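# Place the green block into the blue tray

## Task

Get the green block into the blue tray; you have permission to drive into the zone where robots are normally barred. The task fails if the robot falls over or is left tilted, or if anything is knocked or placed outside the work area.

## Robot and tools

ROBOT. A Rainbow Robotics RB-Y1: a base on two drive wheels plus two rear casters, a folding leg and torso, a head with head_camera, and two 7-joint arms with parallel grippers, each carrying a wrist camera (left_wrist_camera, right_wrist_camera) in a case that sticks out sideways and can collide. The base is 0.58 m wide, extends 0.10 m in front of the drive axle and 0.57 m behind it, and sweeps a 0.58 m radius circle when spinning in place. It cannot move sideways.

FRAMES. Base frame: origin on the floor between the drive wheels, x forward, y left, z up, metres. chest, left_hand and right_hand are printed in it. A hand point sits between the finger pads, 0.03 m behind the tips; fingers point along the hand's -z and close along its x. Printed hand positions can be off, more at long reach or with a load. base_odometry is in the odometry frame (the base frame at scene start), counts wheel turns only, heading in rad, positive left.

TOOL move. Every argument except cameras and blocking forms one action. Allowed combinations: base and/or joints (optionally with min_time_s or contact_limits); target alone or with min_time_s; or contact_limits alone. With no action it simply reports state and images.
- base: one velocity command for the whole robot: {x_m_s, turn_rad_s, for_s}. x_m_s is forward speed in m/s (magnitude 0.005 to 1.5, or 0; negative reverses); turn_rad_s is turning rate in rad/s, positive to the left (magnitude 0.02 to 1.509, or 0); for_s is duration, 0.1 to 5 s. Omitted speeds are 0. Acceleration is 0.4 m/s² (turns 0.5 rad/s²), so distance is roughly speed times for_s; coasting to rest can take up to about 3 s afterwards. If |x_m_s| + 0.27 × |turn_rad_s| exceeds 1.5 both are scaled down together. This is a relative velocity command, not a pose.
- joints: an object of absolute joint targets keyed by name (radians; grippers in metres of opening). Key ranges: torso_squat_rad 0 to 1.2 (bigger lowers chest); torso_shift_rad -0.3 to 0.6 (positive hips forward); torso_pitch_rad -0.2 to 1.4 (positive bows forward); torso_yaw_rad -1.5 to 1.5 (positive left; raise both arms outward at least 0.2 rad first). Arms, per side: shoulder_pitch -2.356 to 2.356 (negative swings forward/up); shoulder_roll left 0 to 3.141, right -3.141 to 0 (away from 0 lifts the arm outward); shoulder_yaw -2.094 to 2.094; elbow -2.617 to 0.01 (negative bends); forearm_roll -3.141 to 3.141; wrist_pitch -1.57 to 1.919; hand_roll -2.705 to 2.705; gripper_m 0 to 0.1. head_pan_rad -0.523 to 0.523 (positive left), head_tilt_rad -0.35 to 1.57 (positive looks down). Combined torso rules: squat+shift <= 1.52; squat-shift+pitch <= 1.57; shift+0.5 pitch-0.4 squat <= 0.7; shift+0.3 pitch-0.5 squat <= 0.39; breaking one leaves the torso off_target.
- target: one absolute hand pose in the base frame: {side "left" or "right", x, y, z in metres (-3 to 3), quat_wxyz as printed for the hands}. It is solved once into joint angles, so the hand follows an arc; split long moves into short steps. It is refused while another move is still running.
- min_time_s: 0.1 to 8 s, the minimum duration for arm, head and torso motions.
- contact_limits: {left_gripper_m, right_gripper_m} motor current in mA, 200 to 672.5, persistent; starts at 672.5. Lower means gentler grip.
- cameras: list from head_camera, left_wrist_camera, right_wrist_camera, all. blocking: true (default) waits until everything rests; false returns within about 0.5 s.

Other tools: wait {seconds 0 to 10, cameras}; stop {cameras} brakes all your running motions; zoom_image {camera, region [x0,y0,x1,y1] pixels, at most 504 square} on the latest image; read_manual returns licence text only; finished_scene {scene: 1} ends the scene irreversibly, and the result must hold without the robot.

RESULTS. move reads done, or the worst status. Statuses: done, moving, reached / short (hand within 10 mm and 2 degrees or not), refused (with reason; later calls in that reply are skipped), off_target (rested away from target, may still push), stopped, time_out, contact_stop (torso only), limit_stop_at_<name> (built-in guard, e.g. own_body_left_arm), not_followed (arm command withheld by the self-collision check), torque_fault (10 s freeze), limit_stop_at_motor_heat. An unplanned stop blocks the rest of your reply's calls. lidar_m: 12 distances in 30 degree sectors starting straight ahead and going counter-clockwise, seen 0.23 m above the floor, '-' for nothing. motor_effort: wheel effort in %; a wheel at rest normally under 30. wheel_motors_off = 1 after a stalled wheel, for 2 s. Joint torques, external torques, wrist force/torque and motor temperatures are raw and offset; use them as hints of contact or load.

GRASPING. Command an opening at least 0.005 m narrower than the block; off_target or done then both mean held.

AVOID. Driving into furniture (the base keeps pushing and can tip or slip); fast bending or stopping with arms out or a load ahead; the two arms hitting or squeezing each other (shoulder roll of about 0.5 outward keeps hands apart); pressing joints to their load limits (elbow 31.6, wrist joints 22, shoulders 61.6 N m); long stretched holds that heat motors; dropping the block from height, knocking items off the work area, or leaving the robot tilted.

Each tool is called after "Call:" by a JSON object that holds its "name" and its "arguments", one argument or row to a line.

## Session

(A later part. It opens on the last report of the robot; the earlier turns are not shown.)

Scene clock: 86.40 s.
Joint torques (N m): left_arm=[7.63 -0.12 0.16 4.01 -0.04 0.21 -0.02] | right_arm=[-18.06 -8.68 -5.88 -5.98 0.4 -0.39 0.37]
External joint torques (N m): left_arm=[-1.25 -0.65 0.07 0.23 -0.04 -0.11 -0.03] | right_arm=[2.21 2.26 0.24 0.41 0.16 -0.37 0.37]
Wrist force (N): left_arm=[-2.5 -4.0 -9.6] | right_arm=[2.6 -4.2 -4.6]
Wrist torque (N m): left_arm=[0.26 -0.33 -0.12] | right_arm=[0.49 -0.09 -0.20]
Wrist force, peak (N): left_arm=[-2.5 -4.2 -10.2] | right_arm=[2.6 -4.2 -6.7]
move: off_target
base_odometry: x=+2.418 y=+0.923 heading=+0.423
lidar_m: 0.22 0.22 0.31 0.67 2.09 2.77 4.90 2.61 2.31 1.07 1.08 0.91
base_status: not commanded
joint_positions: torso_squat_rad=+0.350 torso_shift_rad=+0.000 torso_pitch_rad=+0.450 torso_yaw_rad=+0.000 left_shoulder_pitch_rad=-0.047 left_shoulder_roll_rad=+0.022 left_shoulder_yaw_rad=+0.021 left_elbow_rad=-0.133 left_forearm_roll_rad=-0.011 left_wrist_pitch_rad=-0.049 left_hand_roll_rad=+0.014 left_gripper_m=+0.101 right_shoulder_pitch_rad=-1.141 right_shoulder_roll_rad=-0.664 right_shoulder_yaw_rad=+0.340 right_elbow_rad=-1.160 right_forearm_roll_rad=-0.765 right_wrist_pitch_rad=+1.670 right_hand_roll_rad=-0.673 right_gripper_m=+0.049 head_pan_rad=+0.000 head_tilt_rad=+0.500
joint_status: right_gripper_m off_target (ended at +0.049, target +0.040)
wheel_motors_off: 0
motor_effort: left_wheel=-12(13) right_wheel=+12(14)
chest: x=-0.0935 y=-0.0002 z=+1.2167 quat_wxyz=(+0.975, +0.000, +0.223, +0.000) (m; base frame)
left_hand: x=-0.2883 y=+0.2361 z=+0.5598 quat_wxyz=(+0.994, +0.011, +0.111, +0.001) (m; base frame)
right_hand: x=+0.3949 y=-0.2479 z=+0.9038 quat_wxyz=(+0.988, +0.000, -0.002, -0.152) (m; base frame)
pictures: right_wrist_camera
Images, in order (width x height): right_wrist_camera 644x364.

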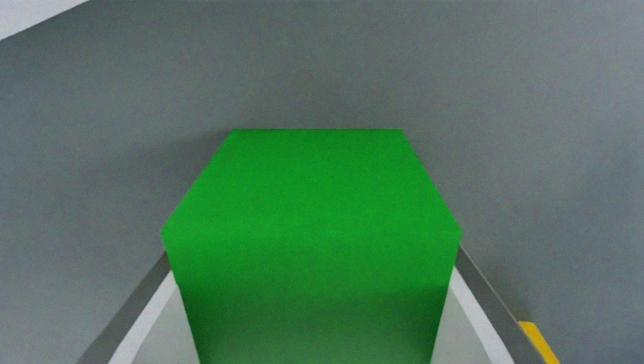

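Call:
{"name": "move", "arguments": {
  "target": {"side": "right", "x": 0.395, "y": -0.248, "z": 1.0, "quat_wxyz": [0.9884, 0, 0, -0.1519]},
  "min_time_s": 1.8,
  "cameras": ["head_camera", "right_wrist_camera"]
}}

Scene clock: 90.23 s.
Joint torques (N m): left_arm=[8.08 0.36 -0.39 3.56 0.06 0.15 0.19] | right_arm=[-20.71 -12.5 -8.6 -6.41 0.01 0.05 -0.24]
External joint torques (N m): left_arm=[-0.8 -0.17 -0.48 -0.22 0.06 -0.18 0.18] | right_arm=[0.06 -1.14 -1.85 -0.55 -0.22 0.06 -0.24]
Wrist force (N): left_arm=[-2.7 -4.2 -10.1] | right_arm=[2.6 -4.1 -7.2]
Wrist torque (N m): left_arm=[0.28 -0.37 -0.12] | right_arm=[0.47 -0.10 -0.13]
Wrist force, peak (N): left_arm=[-2.6 -4.3 -10.5] | right_arm=[2.5 -4.5 -7.7]
move: done
base_odometry: x=+2.418 y=+0.923 heading=+0.423
lidar_m: 0.22 0.22 0.29 0.69 2.09 2.78 4.90 2.61 2.31 1.07 1.08 0.90
base_status: not commanded
joint_positions: torso_squat_rad=+0.350 torso_shift_rad=+0.000 torso_pitch_rad=+0.450 torso_yaw_rad=+0.000 left_shoulder_pitch_rad=-0.047 left_shoulder_roll_rad=+0.022 left_shoulder_yaw_rad=+0.021 left_elbow_rad=-0.133 left_forearm_roll_rad=-0.011 left_wrist_pitch_rad=-0.049 left_hand_roll_rad=+0.014 left_gripper_m=+0.101 right_shoulder_pitch_rad=-1.239 right_shoulder_roll_rad=-0.750 right_shoulder_yaw_rad=+0.278 right_elbow_rad=-1.321 right_forearm_roll_rad=-0.858 right_wrist_pitch_rad=+1.918 right_hand_roll_rad=-0.749 right_gripper_m=+0.049 head_pan_rad=+0.000 head_tilt_rad=+0.500
joint_status: all done
wheel_motors_off: 0
motor_effort: left_wheel=-13(14) right_wheel=+12(14)
chest: x=-0.0935 y=-0.0002 z=+1.2167 quat_wxyz=(+0.975, +0.000, +0.223, +0.000) (m; base frame)
left_hand: x=-0.2883 y=+0.2361 z=+0.5598 quat_wxyz=(+0.994, +0.011, +0.111, +0.001) (m; base frame)
right_hand: x=+0.3950 y=-0.2479 z=+0.9997 quat_wxyz=(+0.988, +0.000, +0.000, -0.152) (m; base frame)
right_hand_status: reached (checked arc, planned for 1.8 s): 0 mm and 0.0 deg off.
pictures: head_camera, right_wrist_camera
Images, in order (width x height): head_camera 896x504, right_wrist_camera 644x364.

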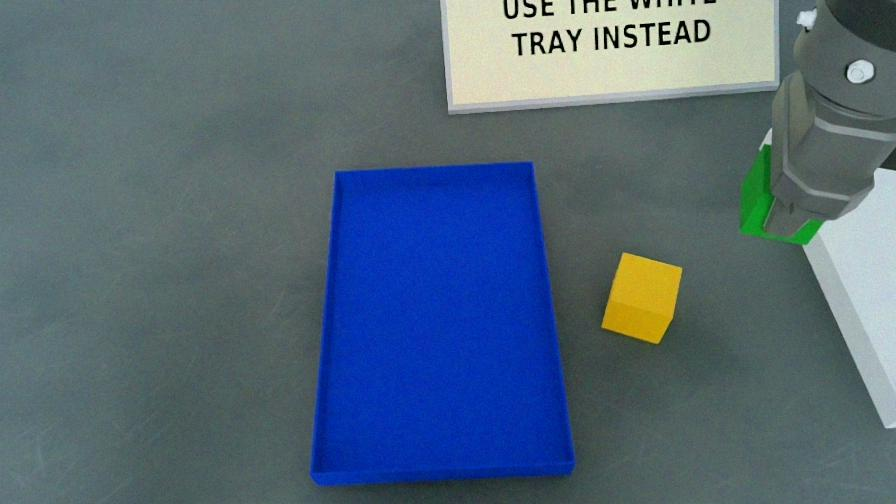

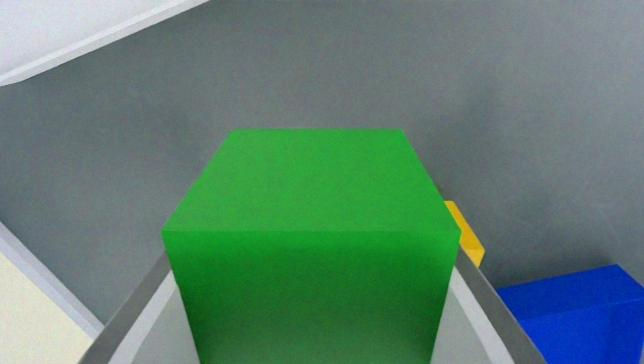

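Call:
{"name": "move", "arguments": {
  "target": {"side": "right", "x": 0.385, "y": -0.115, "z": 1.0, "quat_wxyz": [0.9972, 0, 0, -0.0749]},
  "min_time_s": 1.8
}}

Call:
{"name": "move", "arguments": {
  "target": {"side": "right", "x": 0.372, "y": 0.02, "z": 1.0, "quat_wxyz": [1, 0, 0, 0]},
  "min_time_s": 1.8,
  "cameras": ["head_camera", "right_wrist_camera"]
}}

Scene clock: 93.17 s.
Joint torques (N m): left_arm=[8.28 0.46 0.26 3.74 0.16 0.21 0.03] | right_arm=[-22.63 -5.42 -6.68 -5.36 0 -0.5 -0.22]
External joint torques (N m): left_arm=[-0.6 -0.07 0.17 -0.04 0.16 -0.11 0.01] | right_arm=[-0.15 1.93 0.14 0.44 -0.22 -0.49 -0.22]
Wrist force (N): left_arm=[-2.2 -3.8 -10.1] | right_arm=[2.2 -4.4 -7.9]
Wrist torque (N m): left_arm=[0.22 -0.27 -0.12] | right_arm=[0.53 -0.19 -0.15]
Wrist force, peak (N): left_arm=[-3.1 -3.7 -10.6] | right_arm=[2.3 -4.4 -8.0]
move: done
base_odometry: x=+2.418 y=+0.923 heading=+0.423
lidar_m: 0.22 0.22 0.30 0.66 2.09 2.77 4.91 2.62 2.31 1.07 1.08 0.91
base_status: not commanded
joint_positions: torso_squat_rad=+0.350 torso_shift_rad=+0.000 torso_pitch_rad=+0.450 torso_yaw_rad=+0.000 left_shoulder_pitch_rad=-0.047 left_shoulder_roll_rad=+0.022 left_shoulder_yaw_rad=+0.021 left_elbow_rad=-0.133 left_forearm_roll_rad=-0.011 left_wrist_pitch_rad=-0.049 left_hand_roll_rad=+0.014 left_gripper_m=+0.101 right_shoulder_pitch_rad=-1.393 right_shoulder_roll_rad=-0.547 right_shoulder_yaw_rad=+0.482 right_elbow_rad=-1.317 right_forearm_roll_rad=-0.866 right_wrist_pitch_rad=+1.911 right_hand_roll_rad=-0.890 right_gripper_m=+0.049 head_pan_rad=+0.000 head_tilt_rad=+0.500
joint_status: all done
wheel_motors_off: 0
motor_effort: left_wheel=-10(13) right_wheel=+12(14)
chest: x=-0.0935 y=-0.0002 z=+1.2167 quat_wxyz=(+0.975, +0.000, +0.223, +0.000) (m; base frame)
left_hand: x=-0.2883 y=+0.2361 z=+0.5598 quat_wxyz=(+0.994, +0.011, +0.111, +0.001) (m; base frame)
right_hand: x=+0.3847 y=-0.1154 z=+1.0001 quat_wxyz=(+0.997, +0.000, -0.001, -0.075) (m; base frame)
right_hand_status: reached (checked arc, planned for 1.8 s): 0 mm and 0.1 deg off.
pictures: none

Scene clock: 95.30 s.
Joint torques (N m): left_arm=[7.92 0.1 0.2 3.83 0.12 0.05 0.01] | right_arm=[-23.57 -3 -5.47 -5.77 0.47 -0.46 0.41]
External joint torques (N m): left_arm=[-0.96 -0.42 0.11 0.05 0.12 -0.28 -0.01] | right_arm=[0.24 1.69 0.11 0.37 0.24 -0.45 0.41]
Wrist force (N): left_arm=[-2.6 -3.7 -10.2] | right_arm=[2.5 -4.3 -7.5]
Wrist torque (N m): left_arm=[0.19 -0.33 -0.10] | right_arm=[0.51 -0.15 -0.26]
Wrist force, peak (N): left_arm=[-2.7 -3.9 -10.4] | right_arm=[2.9 -4.6 -7.9]
move: done
base_odometry: x=+2.418 y=+0.923 heading=+0.423
lidar_m: 0.23 0.22 0.32 0.68 2.10 2.78 4.90 2.62 2.30 1.08 1.08 0.91
base_status: not commanded
joint_positions: torso_squat_rad=+0.350 torso_shift_rad=+0.000 torso_pitch_rad=+0.450 torso_yaw_rad=+0.000 left_shoulder_pitch_rad=-0.047 left_shoulder_roll_rad=+0.022 left_shoulder_yaw_rad=+0.021 left_elbow_rad=-0.133 left_forearm_roll_rad=-0.011 left_wrist_pitch_rad=-0.049 left_hand_roll_rad=+0.014 left_gripper_m=+0.101 right_shoulder_pitch_rad=-1.615 right_shoulder_roll_rad=-0.236 right_shoulder_yaw_rad=+0.601 right_elbow_rad=-1.005 right_forearm_roll_rad=-0.814 right_wrist_pitch_rad=+1.820 right_hand_roll_rad=-0.883 right_gripper_m=+0.049 head_pan_rad=+0.000 head_tilt_rad=+0.500
joint_status: all done
wheel_motors_off: 0
motor_effort: left_wheel=-10(13) right_wheel=+13(14)
chest: x=-0.0935 y=-0.0002 z=+1.2167 quat_wxyz=(+0.975, +0.000, +0.223, +0.000) (m; base frame)
left_hand: x=-0.2883 y=+0.2361 z=+0.5598 quat_wxyz=(+0.994, +0.011, +0.111, +0.001) (m; base frame)
right_hand: x=+0.3720 y=+0.0198 z=+1.0000 quat_wxyz=(+1.000, +0.000, +0.000, +0.000) (m; base frame)
right_hand_status: reached (checked arc, planned for 1.8 s): 0 mm and 0.1 deg off.
pictures: head_camera, right_wrist_camera
Images, in order (width x height): head_camera 896x504, right_wrist_camera 644x364.

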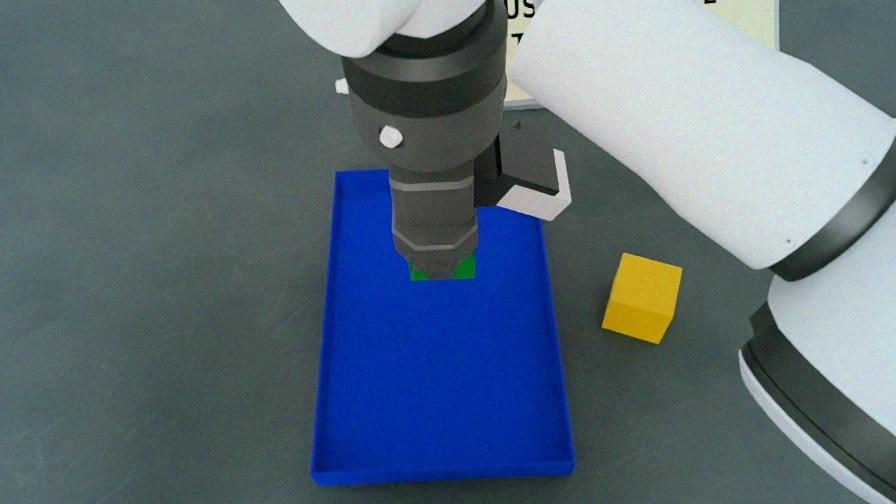

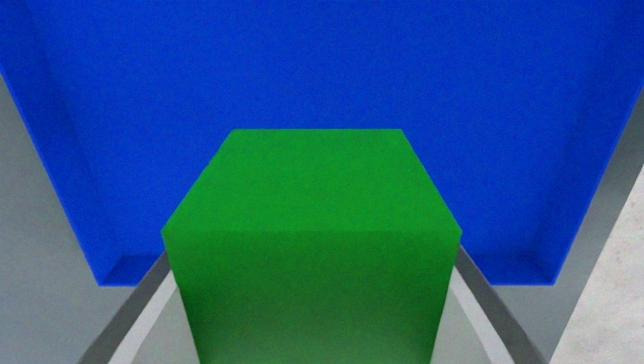

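Call:
{"name": "move", "arguments": {
  "target": {"side": "right", "x": 0.369, "y": 0.021, "z": 0.92, "quat_wxyz": [1, 0, 0, 0]},
  "min_time_s": 2.0,
  "cameras": ["head_camera", "right_wrist_camera"]
}}

Scene clock: 99.57 s.
Joint torques (N m): left_arm=[7.92 0.3 0.47 3.38 0.02 0.09 0.08] | right_arm=[-20.84 -1.38 -4.85 -6.05 0.43 -0.4 0.37]
External joint torques (N m): left_arm=[-0.96 -0.22 0.38 -0.41 0.02 -0.24 0.07] | right_arm=[2.38 2.17 -0.07 0.36 0.19 -0.38 0.37]
Wrist force (N): left_arm=[-2.8 -4.1 -10.0] | right_arm=[2.3 -4.5 -7.4]
Wrist torque (N m): left_arm=[0.22 -0.37 -0.14] | right_arm=[0.56 -0.17 -0.24]
Wrist force, peak (N): left_arm=[-2.5 -4.1 -10.5] | right_arm=[2.6 -4.6 -7.7]
move: done
base_odometry: x=+2.418 y=+0.923 heading=+0.423
lidar_m: 0.22 0.23 0.30 0.67 2.09 2.78 4.90 2.62 2.31 1.08 1.07 0.90
base_status: not commanded
joint_positions: torso_squat_rad=+0.350 torso_shift_rad=+0.000 torso_pitch_rad=+0.450 torso_yaw_rad=+0.000 left_shoulder_pitch_rad=-0.047 left_shoulder_roll_rad=+0.022 left_shoulder_yaw_rad=+0.021 left_elbow_rad=-0.133 left_forearm_roll_rad=-0.011 left_wrist_pitch_rad=-0.049 left_hand_roll_rad=+0.014 left_gripper_m=+0.101 right_shoulder_pitch_rad=-1.522 right_shoulder_roll_rad=-0.175 right_shoulder_yaw_rad=+0.663 right_elbow_rad=-0.861 right_forearm_roll_rad=-0.750 right_wrist_pitch_rad=+1.618 right_hand_roll_rad=-0.825 right_gripper_m=+0.049 head_pan_rad=+0.000 head_tilt_rad=+0.500
joint_status: all done
wheel_motors_off: 0
motor_effort: left_wheel=-11(13) right_wheel=+12(14)
chest: x=-0.0935 y=-0.0002 z=+1.2167 quat_wxyz=(+0.975, +0.000, +0.223, +0.000) (m; base frame)
left_hand: x=-0.2883 y=+0.2361 z=+0.5598 quat_wxyz=(+0.994, +0.011, +0.111, +0.001) (m; base frame)
right_hand: x=+0.3691 y=+0.0208 z=+0.9203 quat_wxyz=(+1.000, +0.000, -0.001, +0.000) (m; base frame)
right_hand_status: reached (checked arc, planned for 2.0 s): 0 mm and 0.1 deg off.
pictures: head_camera, right_wrist_camera
Images, in order (width x height): head_camera 896x504, right_wrist_camera 644x364.

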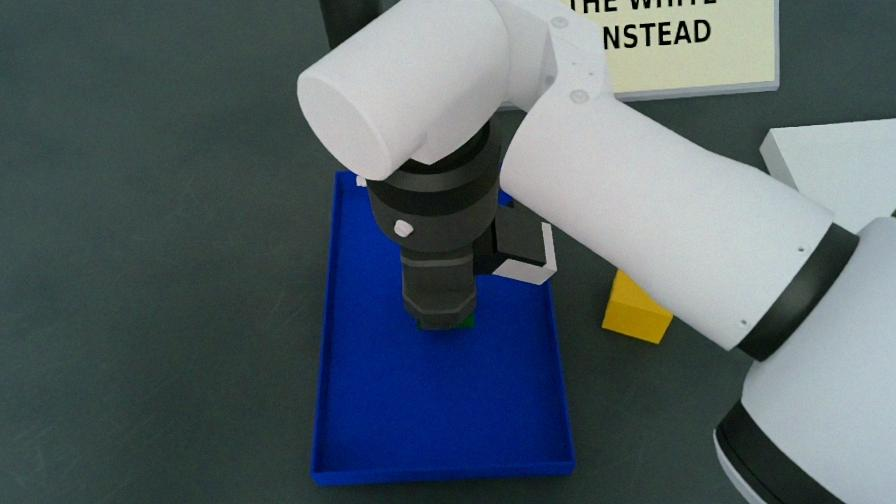

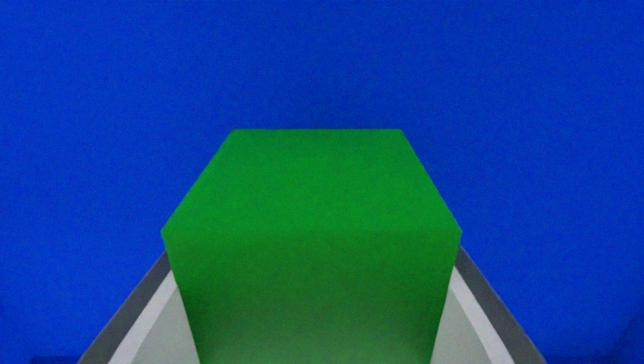

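Call:
{"name": "move", "arguments": {
  "target": {"side": "right", "x": 0.369, "y": 0.021, "z": 0.911, "quat_wxyz": [1, 0, 0, 0]},
  "min_time_s": 1.0,
  "cameras": ["right_wrist_camera"]
}}

Scene clock: 105.63 s.
Joint torques (N m): left_arm=[7.93 0.73 0.33 3.66 -0.08 -0.02 -0.07] | right_arm=[-20.77 -1.3 -4.46 -5.96 0.58 -0.48 0.47]
External joint torques (N m): left_arm=[-0.95 0.21 0.24 -0.13 -0.08 -0.35 -0.08] | right_arm=[2.41 2.16 0.15 0.46 0.34 -0.46 0.47]
Wrist force (N): left_arm=[-2.8 -3.6 -9.8] | right_arm=[2.4 -4.4 -7.6]
Wrist torque (N m): left_arm=[0.18 -0.34 -0.12] | right_arm=[0.57 -0.17 -0.24]
Wrist force, peak (N): left_arm=[-2.7 -4.3 -10.4] | right_arm=[2.4 -4.6 -7.6]
move: done
base_odometry: x=+2.418 y=+0.923 heading=+0.423
lidar_m: 0.22 0.22 0.30 0.67 2.09 2.77 4.91 2.61 2.32 1.07 1.08 0.91
base_status: not commanded
joint_positions: torso_squat_rad=+0.350 torso_shift_rad=+0.000 torso_pitch_rad=+0.450 torso_yaw_rad=+0.000 left_shoulder_pitch_rad=-0.047 left_shoulder_roll_rad=+0.022 left_shoulder_yaw_rad=+0.021 left_elbow_rad=-0.133 left_forearm_roll_rad=-0.011 left_wrist_pitch_rad=-0.049 left_hand_roll_rad=+0.014 left_gripper_m=+0.101 right_shoulder_pitch_rad=-1.518 right_shoulder_roll_rad=-0.165 right_shoulder_yaw_rad=+0.668 right_elbow_rad=-0.830 right_forearm_roll_rad=-0.745 right_wrist_pitch_rad=+1.592 right_hand_roll_rad=-0.814 right_gripper_m=+0.049 head_pan_rad=+0.000 head_tilt_rad=+0.500
joint_status: all done
wheel_motors_off: 0
motor_effort: left_wheel=-10(13) right_wheel=+11(14)
chest: x=-0.0935 y=-0.0002 z=+1.2167 quat_wxyz=(+0.975, +0.000, +0.223, +0.000) (m; base frame)
left_hand: x=-0.2883 y=+0.2361 z=+0.5598 quat_wxyz=(+0.994, +0.011, +0.111, +0.001) (m; base frame)
right_hand: x=+0.3690 y=+0.0206 z=+0.9115 quat_wxyz=(+1.000, +0.000, -0.001, +0.000) (m; base frame)
right_hand_status: reached (checked arc, planned for 1.0 s): 1 mm and 0.1 deg off.
pictures: right_wrist_camera
Images, in order (width x height): right_wrist_camera 644x364.

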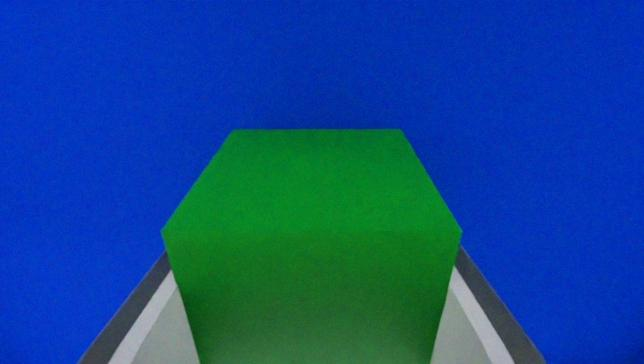

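Call:
{"name": "move", "arguments": {
  "target": {"side": "right", "x": 0.369, "y": 0.021, "z": 0.907, "quat_wxyz": [1, 0, 0, 0]},
  "min_time_s": 0.8,
  "cameras": ["right_wrist_camera"]
}}

Scene clock: 107.37 s.
Joint torques (N m): left_arm=[8.19 -0.13 -0.35 3.68 0.02 0.13 0.02] | right_arm=[-21.06 -1.2 -4.48 -5.94 0.44 -0.44 0.38]
External joint torques (N m): left_arm=[-0.69 -0.66 -0.44 -0.11 0.02 -0.19 0.01] | right_arm=[2.11 2.23 0.03 0.47 0.2 -0.42 0.38]
Wrist force (N): left_arm=[-2.4 -4.0 -9.8] | right_arm=[2.6 -4.5 -7.4]
Wrist torque (N m): left_arm=[0.24 -0.33 -0.12] | right_arm=[0.57 -0.14 -0.23]
Wrist force, peak (N): left_arm=[-2.7 -3.8 -10.4] | right_arm=[2.8 -4.4 -7.7]
move: done
base_odometry: x=+2.418 y=+0.923 heading=+0.423
lidar_m: 0.22 0.23 0.31 0.66 2.09 2.78 4.89 2.62 2.31 1.07 1.09 0.91
base_status: not commanded
joint_positions: torso_squat_rad=+0.350 torso_shift_rad=+0.000 torso_pitch_rad=+0.450 torso_yaw_rad=+0.000 left_shoulder_pitch_rad=-0.047 left_shoulder_roll_rad=+0.022 left_shoulder_yaw_rad=+0.021 left_elbow_rad=-0.133 left_forearm_roll_rad=-0.011 left_wrist_pitch_rad=-0.049 left_hand_roll_rad=+0.014 left_gripper_m=+0.101 right_shoulder_pitch_rad=-1.518 right_shoulder_roll_rad=-0.158 right_shoulder_yaw_rad=+0.670 right_elbow_rad=-0.810 right_forearm_roll_rad=-0.743 right_wrist_pitch_rad=+1.577 right_hand_roll_rad=-0.807 right_gripper_m=+0.049 head_pan_rad=+0.000 head_tilt_rad=+0.500
joint_status: all done
wheel_motors_off: 0
motor_effort: left_wheel=-11(14) right_wheel=+12(13)
chest: x=-0.0935 y=-0.0002 z=+1.2167 quat_wxyz=(+0.975, +0.000, +0.223, +0.000) (m; base frame)
left_hand: x=-0.2883 y=+0.2361 z=+0.5598 quat_wxyz=(+0.994, +0.011, +0.111, +0.001) (m; base frame)
right_hand: x=+0.3691 y=+0.0208 z=+0.9072 quat_wxyz=(+1.000, +0.000, +0.000, +0.000) (m; base frame)
right_hand_status: reached (checked arc, planned for 0.8 s): 0 mm and 0.0 deg off.
pictures: right_wrist_camera
Images, in order (width x height): right_wrist_camera 644x364.

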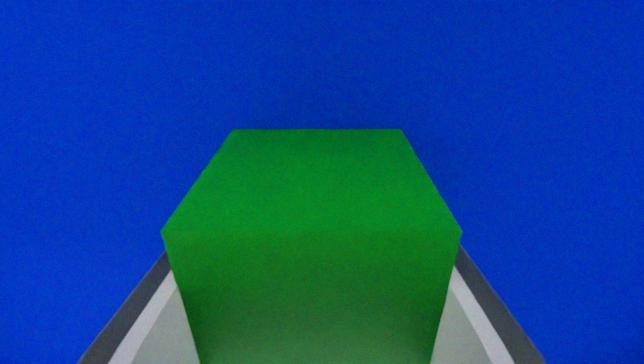

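Call:
{"name": "move", "arguments": {
  "target": {"side": "right", "x": 0.369, "y": 0.021, "z": 0.9035, "quat_wxyz": [1, 0, 0, 0]},
  "min_time_s": 0.8,
  "cameras": ["head_camera", "right_wrist_camera"]
}}

Scene clock: 109.10 s.
Joint torques (N m): left_arm=[8.39 0.5 0.13 3.71 0.33 0.26 0.15] | right_arm=[-16.45 -0.04 -2.04 -3.25 0.55 -1.65 0.47]
External joint torques (N m): left_arm=[-0.49 -0.02 0.04 -0.07 0.33 -0.06 0.14] | right_arm=[6.72 3.37 2.4 3.15 0.31 -1.62 0.47]
Wrist force (N): left_arm=[-2.5 -4.2 -10.1] | right_arm=[0.4 -7.2 12.9]
Wrist torque (N m): left_arm=[0.25 -0.32 -0.12] | right_arm=[0.46 0.26 -0.23]
Wrist force, peak (N): left_arm=[-2.5 -4.4 -10.4] | right_arm=[0.7 -7.2 13.8]
move: done
base_odometry: x=+2.418 y=+0.923 heading=+0.423
lidar_m: 0.22 0.23 0.31 0.69 2.09 2.77 4.90 2.61 2.30 1.08 1.08 0.92
base_status: not commanded
joint_positions: torso_squat_rad=+0.350 torso_shift_rad=+0.000 torso_pitch_rad=+0.450 torso_yaw_rad=+0.000 left_shoulder_pitch_rad=-0.047 left_shoulder_roll_rad=+0.022 left_shoulder_yaw_rad=+0.021 left_elbow_rad=-0.133 left_forearm_roll_rad=-0.011 left_wrist_pitch_rad=-0.049 left_hand_roll_rad=+0.014 left_gripper_m=+0.101 right_shoulder_pitch_rad=-1.519 right_shoulder_roll_rad=-0.153 right_shoulder_yaw_rad=+0.672 right_elbow_rad=-0.796 right_forearm_roll_rad=-0.741 right_wrist_pitch_rad=+1.566 right_hand_roll_rad=-0.801 right_gripper_m=+0.049 head_pan_rad=+0.000 head_tilt_rad=+0.500
joint_status: all done
wheel_motors_off: 0
motor_effort: left_wheel=-11(14) right_wheel=+12(14)
chest: x=-0.0936 y=-0.0002 z=+1.2167 quat_wxyz=(+0.975, +0.000, +0.223, +0.000) (m; base frame)
left_hand: x=-0.2883 y=+0.2361 z=+0.5598 quat_wxyz=(+0.994, +0.011, +0.111, +0.001) (m; base frame)
right_hand: x=+0.3695 y=+0.0211 z=+0.9046 quat_wxyz=(+1.000, +0.000, -0.001, +0.000) (m; base frame)
right_hand_status: reached (checked arc, planned for 0.8 s): 1 mm and 0.1 deg off.
pictures: head_camera, right_wrist_camera
Images, in order (width x height): head_camera 896x504, right_wrist_camera 644x364.

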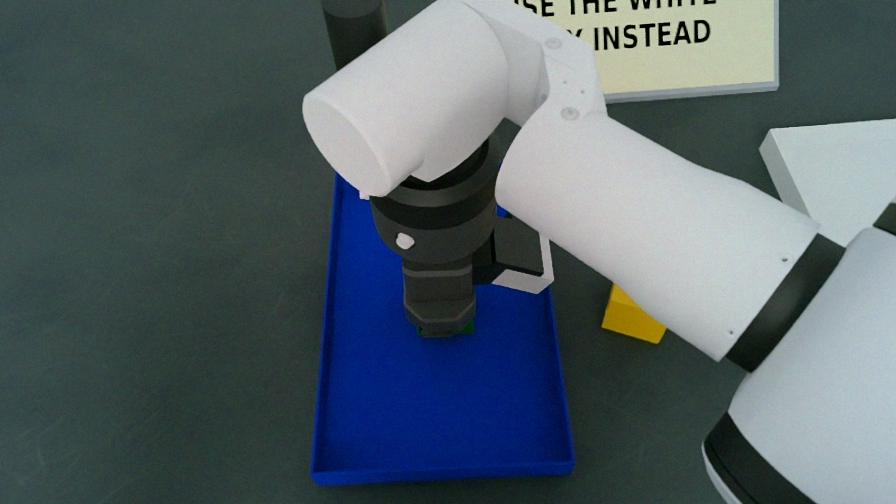

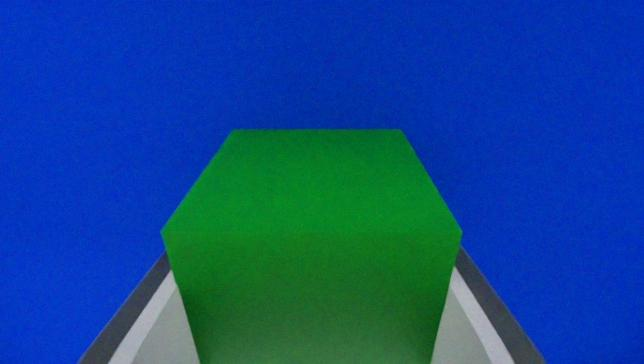

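Call:
{"name": "move", "arguments": {
  "joints": {"right_gripper_m": 0.09},
  "cameras": ["right_wrist_camera"]
}}

Scene clock: 111.03 s.
Joint torques (N m): left_arm=[8.71 0.4 0.16 3.87 0.22 0.15 0.05] | right_arm=[-20.38 -1.16 -4.23 -5.87 0.42 -0.49 0.45]
External joint torques (N m): left_arm=[-0.17 -0.12 0.07 0.09 0.22 -0.17 0.04] | right_arm=[2.78 2.23 0.21 0.53 0.18 -0.47 0.45]
Wrist force (N): left_arm=[-2.3 -4.0 -9.8] | right_arm=[2.4 -4.2 -6.6]
Wrist torque (N m): left_arm=[0.21 -0.29 -0.10] | right_arm=[0.54 -0.16 -0.23]
Wrist force, peak (N): left_arm=[-2.6 -4.5 -10.1] | right_arm=[0.6 -7.2 13.0]
move: done
base_odometry: x=+2.418 y=+0.923 heading=+0.423
lidar_m: 0.22 0.23 0.31 0.67 2.10 2.78 4.90 2.61 2.32 1.07 1.07 0.92
base_status: not commanded
joint_positions: torso_squat_rad=+0.350 torso_shift_rad=+0.000 torso_pitch_rad=+0.450 torso_yaw_rad=+0.000 left_shoulder_pitch_rad=-0.047 left_shoulder_roll_rad=+0.022 left_shoulder_yaw_rad=+0.021 left_elbow_rad=-0.133 left_forearm_roll_rad=-0.011 left_wrist_pitch_rad=-0.049 left_hand_roll_rad=+0.014 left_gripper_m=+0.101 right_shoulder_pitch_rad=-1.518 right_shoulder_roll_rad=-0.153 right_shoulder_yaw_rad=+0.672 right_elbow_rad=-0.795 right_forearm_roll_rad=-0.741 right_wrist_pitch_rad=+1.565 right_hand_roll_rad=-0.801 right_gripper_m=+0.090 head_pan_rad=+0.000 head_tilt_rad=+0.500
joint_status: all done
wheel_motors_off: 0
motor_effort: left_wheel=-11(13) right_wheel=+10(13)
chest: x=-0.0935 y=-0.0002 z=+1.2167 quat_wxyz=(+0.975, +0.000, +0.223, +0.000) (m; base frame)
left_hand: x=-0.2883 y=+0.2361 z=+0.5598 quat_wxyz=(+0.994, +0.011, +0.111, +0.001) (m; base frame)
right_hand: x=+0.3692 y=+0.0209 z=+0.9039 quat_wxyz=(+1.000, +0.000, +0.000, +0.000) (m; base frame)
pictures: right_wrist_camera
Images, in order (width x height): right_wrist_camera 644x364.

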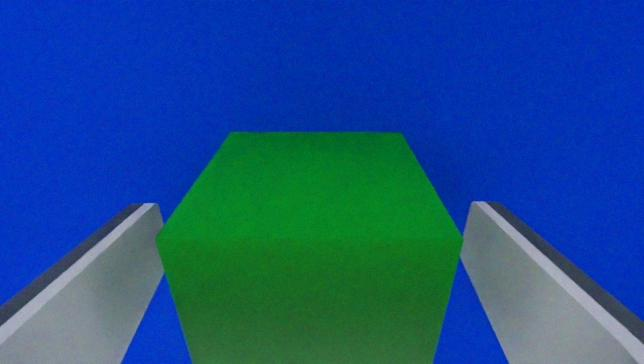

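Call:
{"name": "move", "arguments": {
  "target": {"side": "right", "x": 0.369, "y": 0.021, "z": 0.99, "quat_wxyz": [1, 0, 0, 0]},
  "min_time_s": 2.0,
  "cameras": ["head_camera", "right_wrist_camera"]
}}

Scene clock: 113.70 s.
Joint torques (N m): left_arm=[8.33 -0.05 0.08 3.55 0.23 0.25 -0.03] | right_arm=[-22.98 -5.3 -7.59 -6.77 0.11 0.13 -0.2]
External joint torques (N m): left_arm=[-0.55 -0.57 -0.01 -0.24 0.23 -0.07 -0.04] | right_arm=[0.66 -0.86 -2.02 -0.57 -0.12 0.14 -0.2]
Wrist force (N): left_arm=[-2.7 -3.8 -10.0] | right_arm=[2.6 -4.4 -6.8]
Wrist torque (N m): left_arm=[0.20 -0.35 -0.11] | right_arm=[0.52 -0.15 -0.14]
Wrist force, peak (N): left_arm=[-2.7 -3.8 -10.7] | right_arm=[2.7 -4.6 -6.9]
move: done
base_odometry: x=+2.418 y=+0.923 heading=+0.423
lidar_m: 0.21 0.23 0.30 0.68 2.08 2.77 4.90 2.61 2.30 1.07 1.08 0.91
base_status: not commanded
joint_positions: torso_squat_rad=+0.350 torso_shift_rad=+0.000 torso_pitch_rad=+0.450 torso_yaw_rad=+0.000 left_shoulder_pitch_rad=-0.047 left_shoulder_roll_rad=+0.022 left_shoulder_yaw_rad=+0.021 left_elbow_rad=-0.133 left_forearm_roll_rad=-0.011 left_wrist_pitch_rad=-0.049 left_hand_roll_rad=+0.014 left_gripper_m=+0.101 right_shoulder_pitch_rad=-1.595 right_shoulder_roll_rad=-0.229 right_shoulder_yaw_rad=+0.611 right_elbow_rad=-1.009 right_forearm_roll_rad=-0.805 right_wrist_pitch_rad=+1.804 right_hand_roll_rad=-0.886 right_gripper_m=+0.090 head_pan_rad=+0.000 head_tilt_rad=+0.500
joint_status: all done
wheel_motors_off: 0
motor_effort: left_wheel=-8(13) right_wheel=+11(13)
chest: x=-0.0935 y=-0.0002 z=+1.2167 quat_wxyz=(+0.975, +0.000, +0.223, +0.000) (m; base frame)
left_hand: x=-0.2883 y=+0.2361 z=+0.5598 quat_wxyz=(+0.994, +0.011, +0.111, +0.001) (m; base frame)
right_hand: x=+0.3689 y=+0.0211 z=+0.9899 quat_wxyz=(+1.000, +0.000, +0.000, +0.000) (m; base frame)
right_hand_status: reached (checked arc, planned for 2.0 s): 0 mm and 0.1 deg off.
pictures: head_camera, right_wrist_camera
Images, in order (width x height): head_camera 896x504, right_wrist_camera 644x364.

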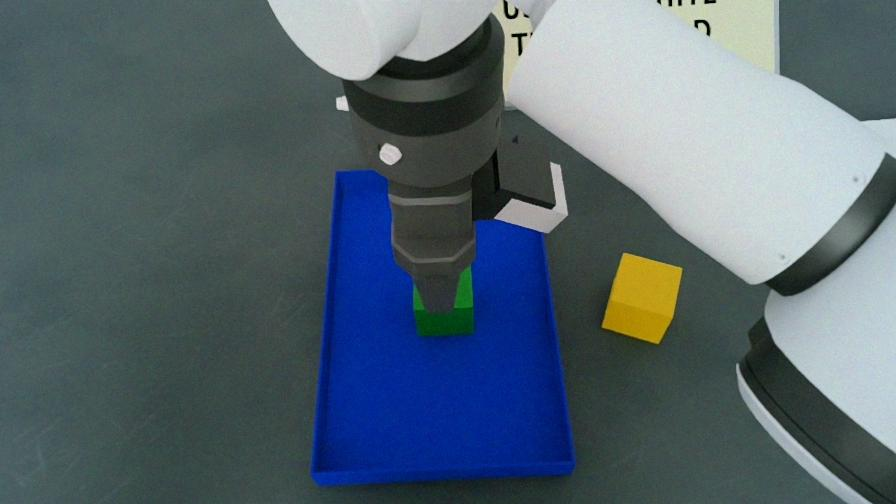

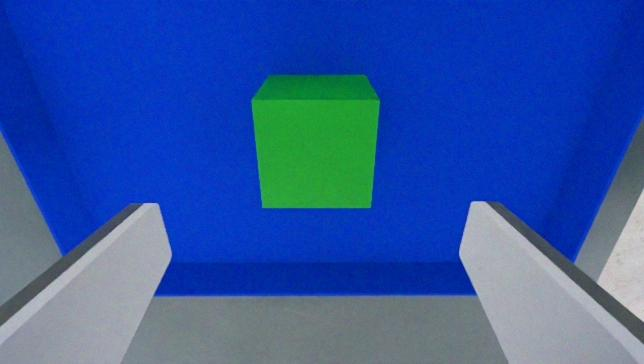

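Call:
{"name": "move", "arguments": {
  "joints": {"torso_pitch_rad": 0.0, "head_tilt_rad": 0.75},
  "min_time_s": 2.2,
  "cameras": ["head_camera", "right_wrist_camera"]
}}

Scene clock: 117.40 s.
Joint torques (N m): left_arm=[-3.64 0.26 -0.28 -1.23 0.21 -0.77 0.03] | right_arm=[-22.45 -8.74 -7.88 -4.3 0.67 -0.4 -0.3]
External joint torques (N m): left_arm=[-0.75 -0.52 -0.32 -0.42 0.21 -0.23 0.04] | right_arm=[1.03 0.04 -1.44 -0.31 -0.18 0.17 -0.33]
Wrist force (N): left_arm=[-5.2 -4.0 -10.2] | right_arm=[0.1 -4.3 -6.3]
Wrist torque (N m): left_arm=[0.23 -0.47 -0.15] | right_arm=[0.50 -0.27 -0.13]
Wrist force, peak (N): left_arm=[-5.4 -3.7 -10.5] | right_arm=[2.4 -4.5 -6.9]
move: done
base_odometry: x=+2.418 y=+0.923 heading=+0.423
lidar_m: 0.22 0.23 0.31 0.68 2.09 2.78 4.90 2.61 2.31 1.07 1.07 0.91
base_status: not commanded
joint_positions: torso_squat_rad=+0.350 torso_shift_rad=+0.000 torso_pitch_rad=+0.000 torso_yaw_rad=+0.000 left_shoulder_pitch_rad=-0.047 left_shoulder_roll_rad=+0.022 left_shoulder_yaw_rad=+0.021 left_elbow_rad=-0.133 left_forearm_roll_rad=-0.011 left_wrist_pitch_rad=-0.049 left_hand_roll_rad=+0.014 left_gripper_m=+0.101 right_shoulder_pitch_rad=-1.595 right_shoulder_roll_rad=-0.229 right_shoulder_yaw_rad=+0.611 right_elbow_rad=-1.009 right_forearm_roll_rad=-0.805 right_wrist_pitch_rad=+1.804 right_hand_roll_rad=-0.886 right_gripper_m=+0.090 head_pan_rad=+0.000 head_tilt_rad=+0.750
joint_status: all done
wheel_motors_off: 0
motor_effort: left_wheel=-10(14) right_wheel=+13(13)
chest: x=-0.2280 y=-0.0002 z=+1.2475 quat_wxyz=(+1.000, +0.000, +0.000, +0.000) (m; base frame)
left_hand: x=-0.1178 y=+0.2361 z=+0.5713 quat_wxyz=(+0.993, +0.010, -0.114, +0.003) (m; base frame)
right_hand: x=+0.2870 y=+0.0209 z=+1.2444 quat_wxyz=(+0.975, +0.000, -0.223, +0.000) (m; base frame)
pictures: head_camera, right_wrist_camera
Images, in order (width x height): head_camera 896x504, right_wrist_camera 644x364.

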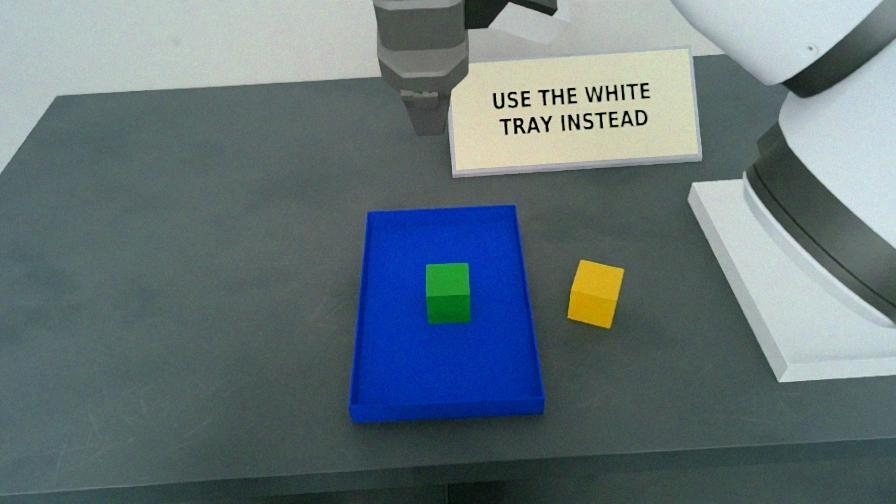

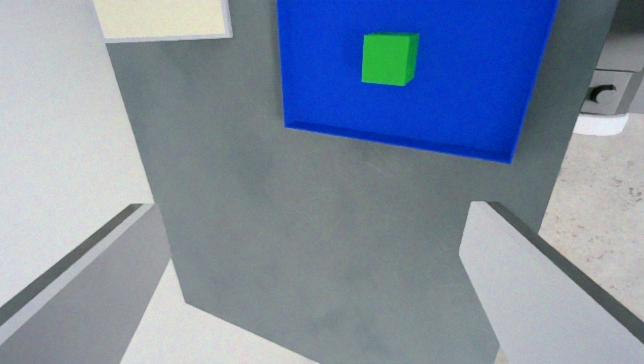

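The green block is flat in the middle of the blue tray and the gripper has let go of it. The yellow block, sign and white tray look undisturbed, and the robot is upright and still.

Call:
{"name": "finished_scene", "arguments": {
  "scene": 1
}}

The scene is finished: the task was done.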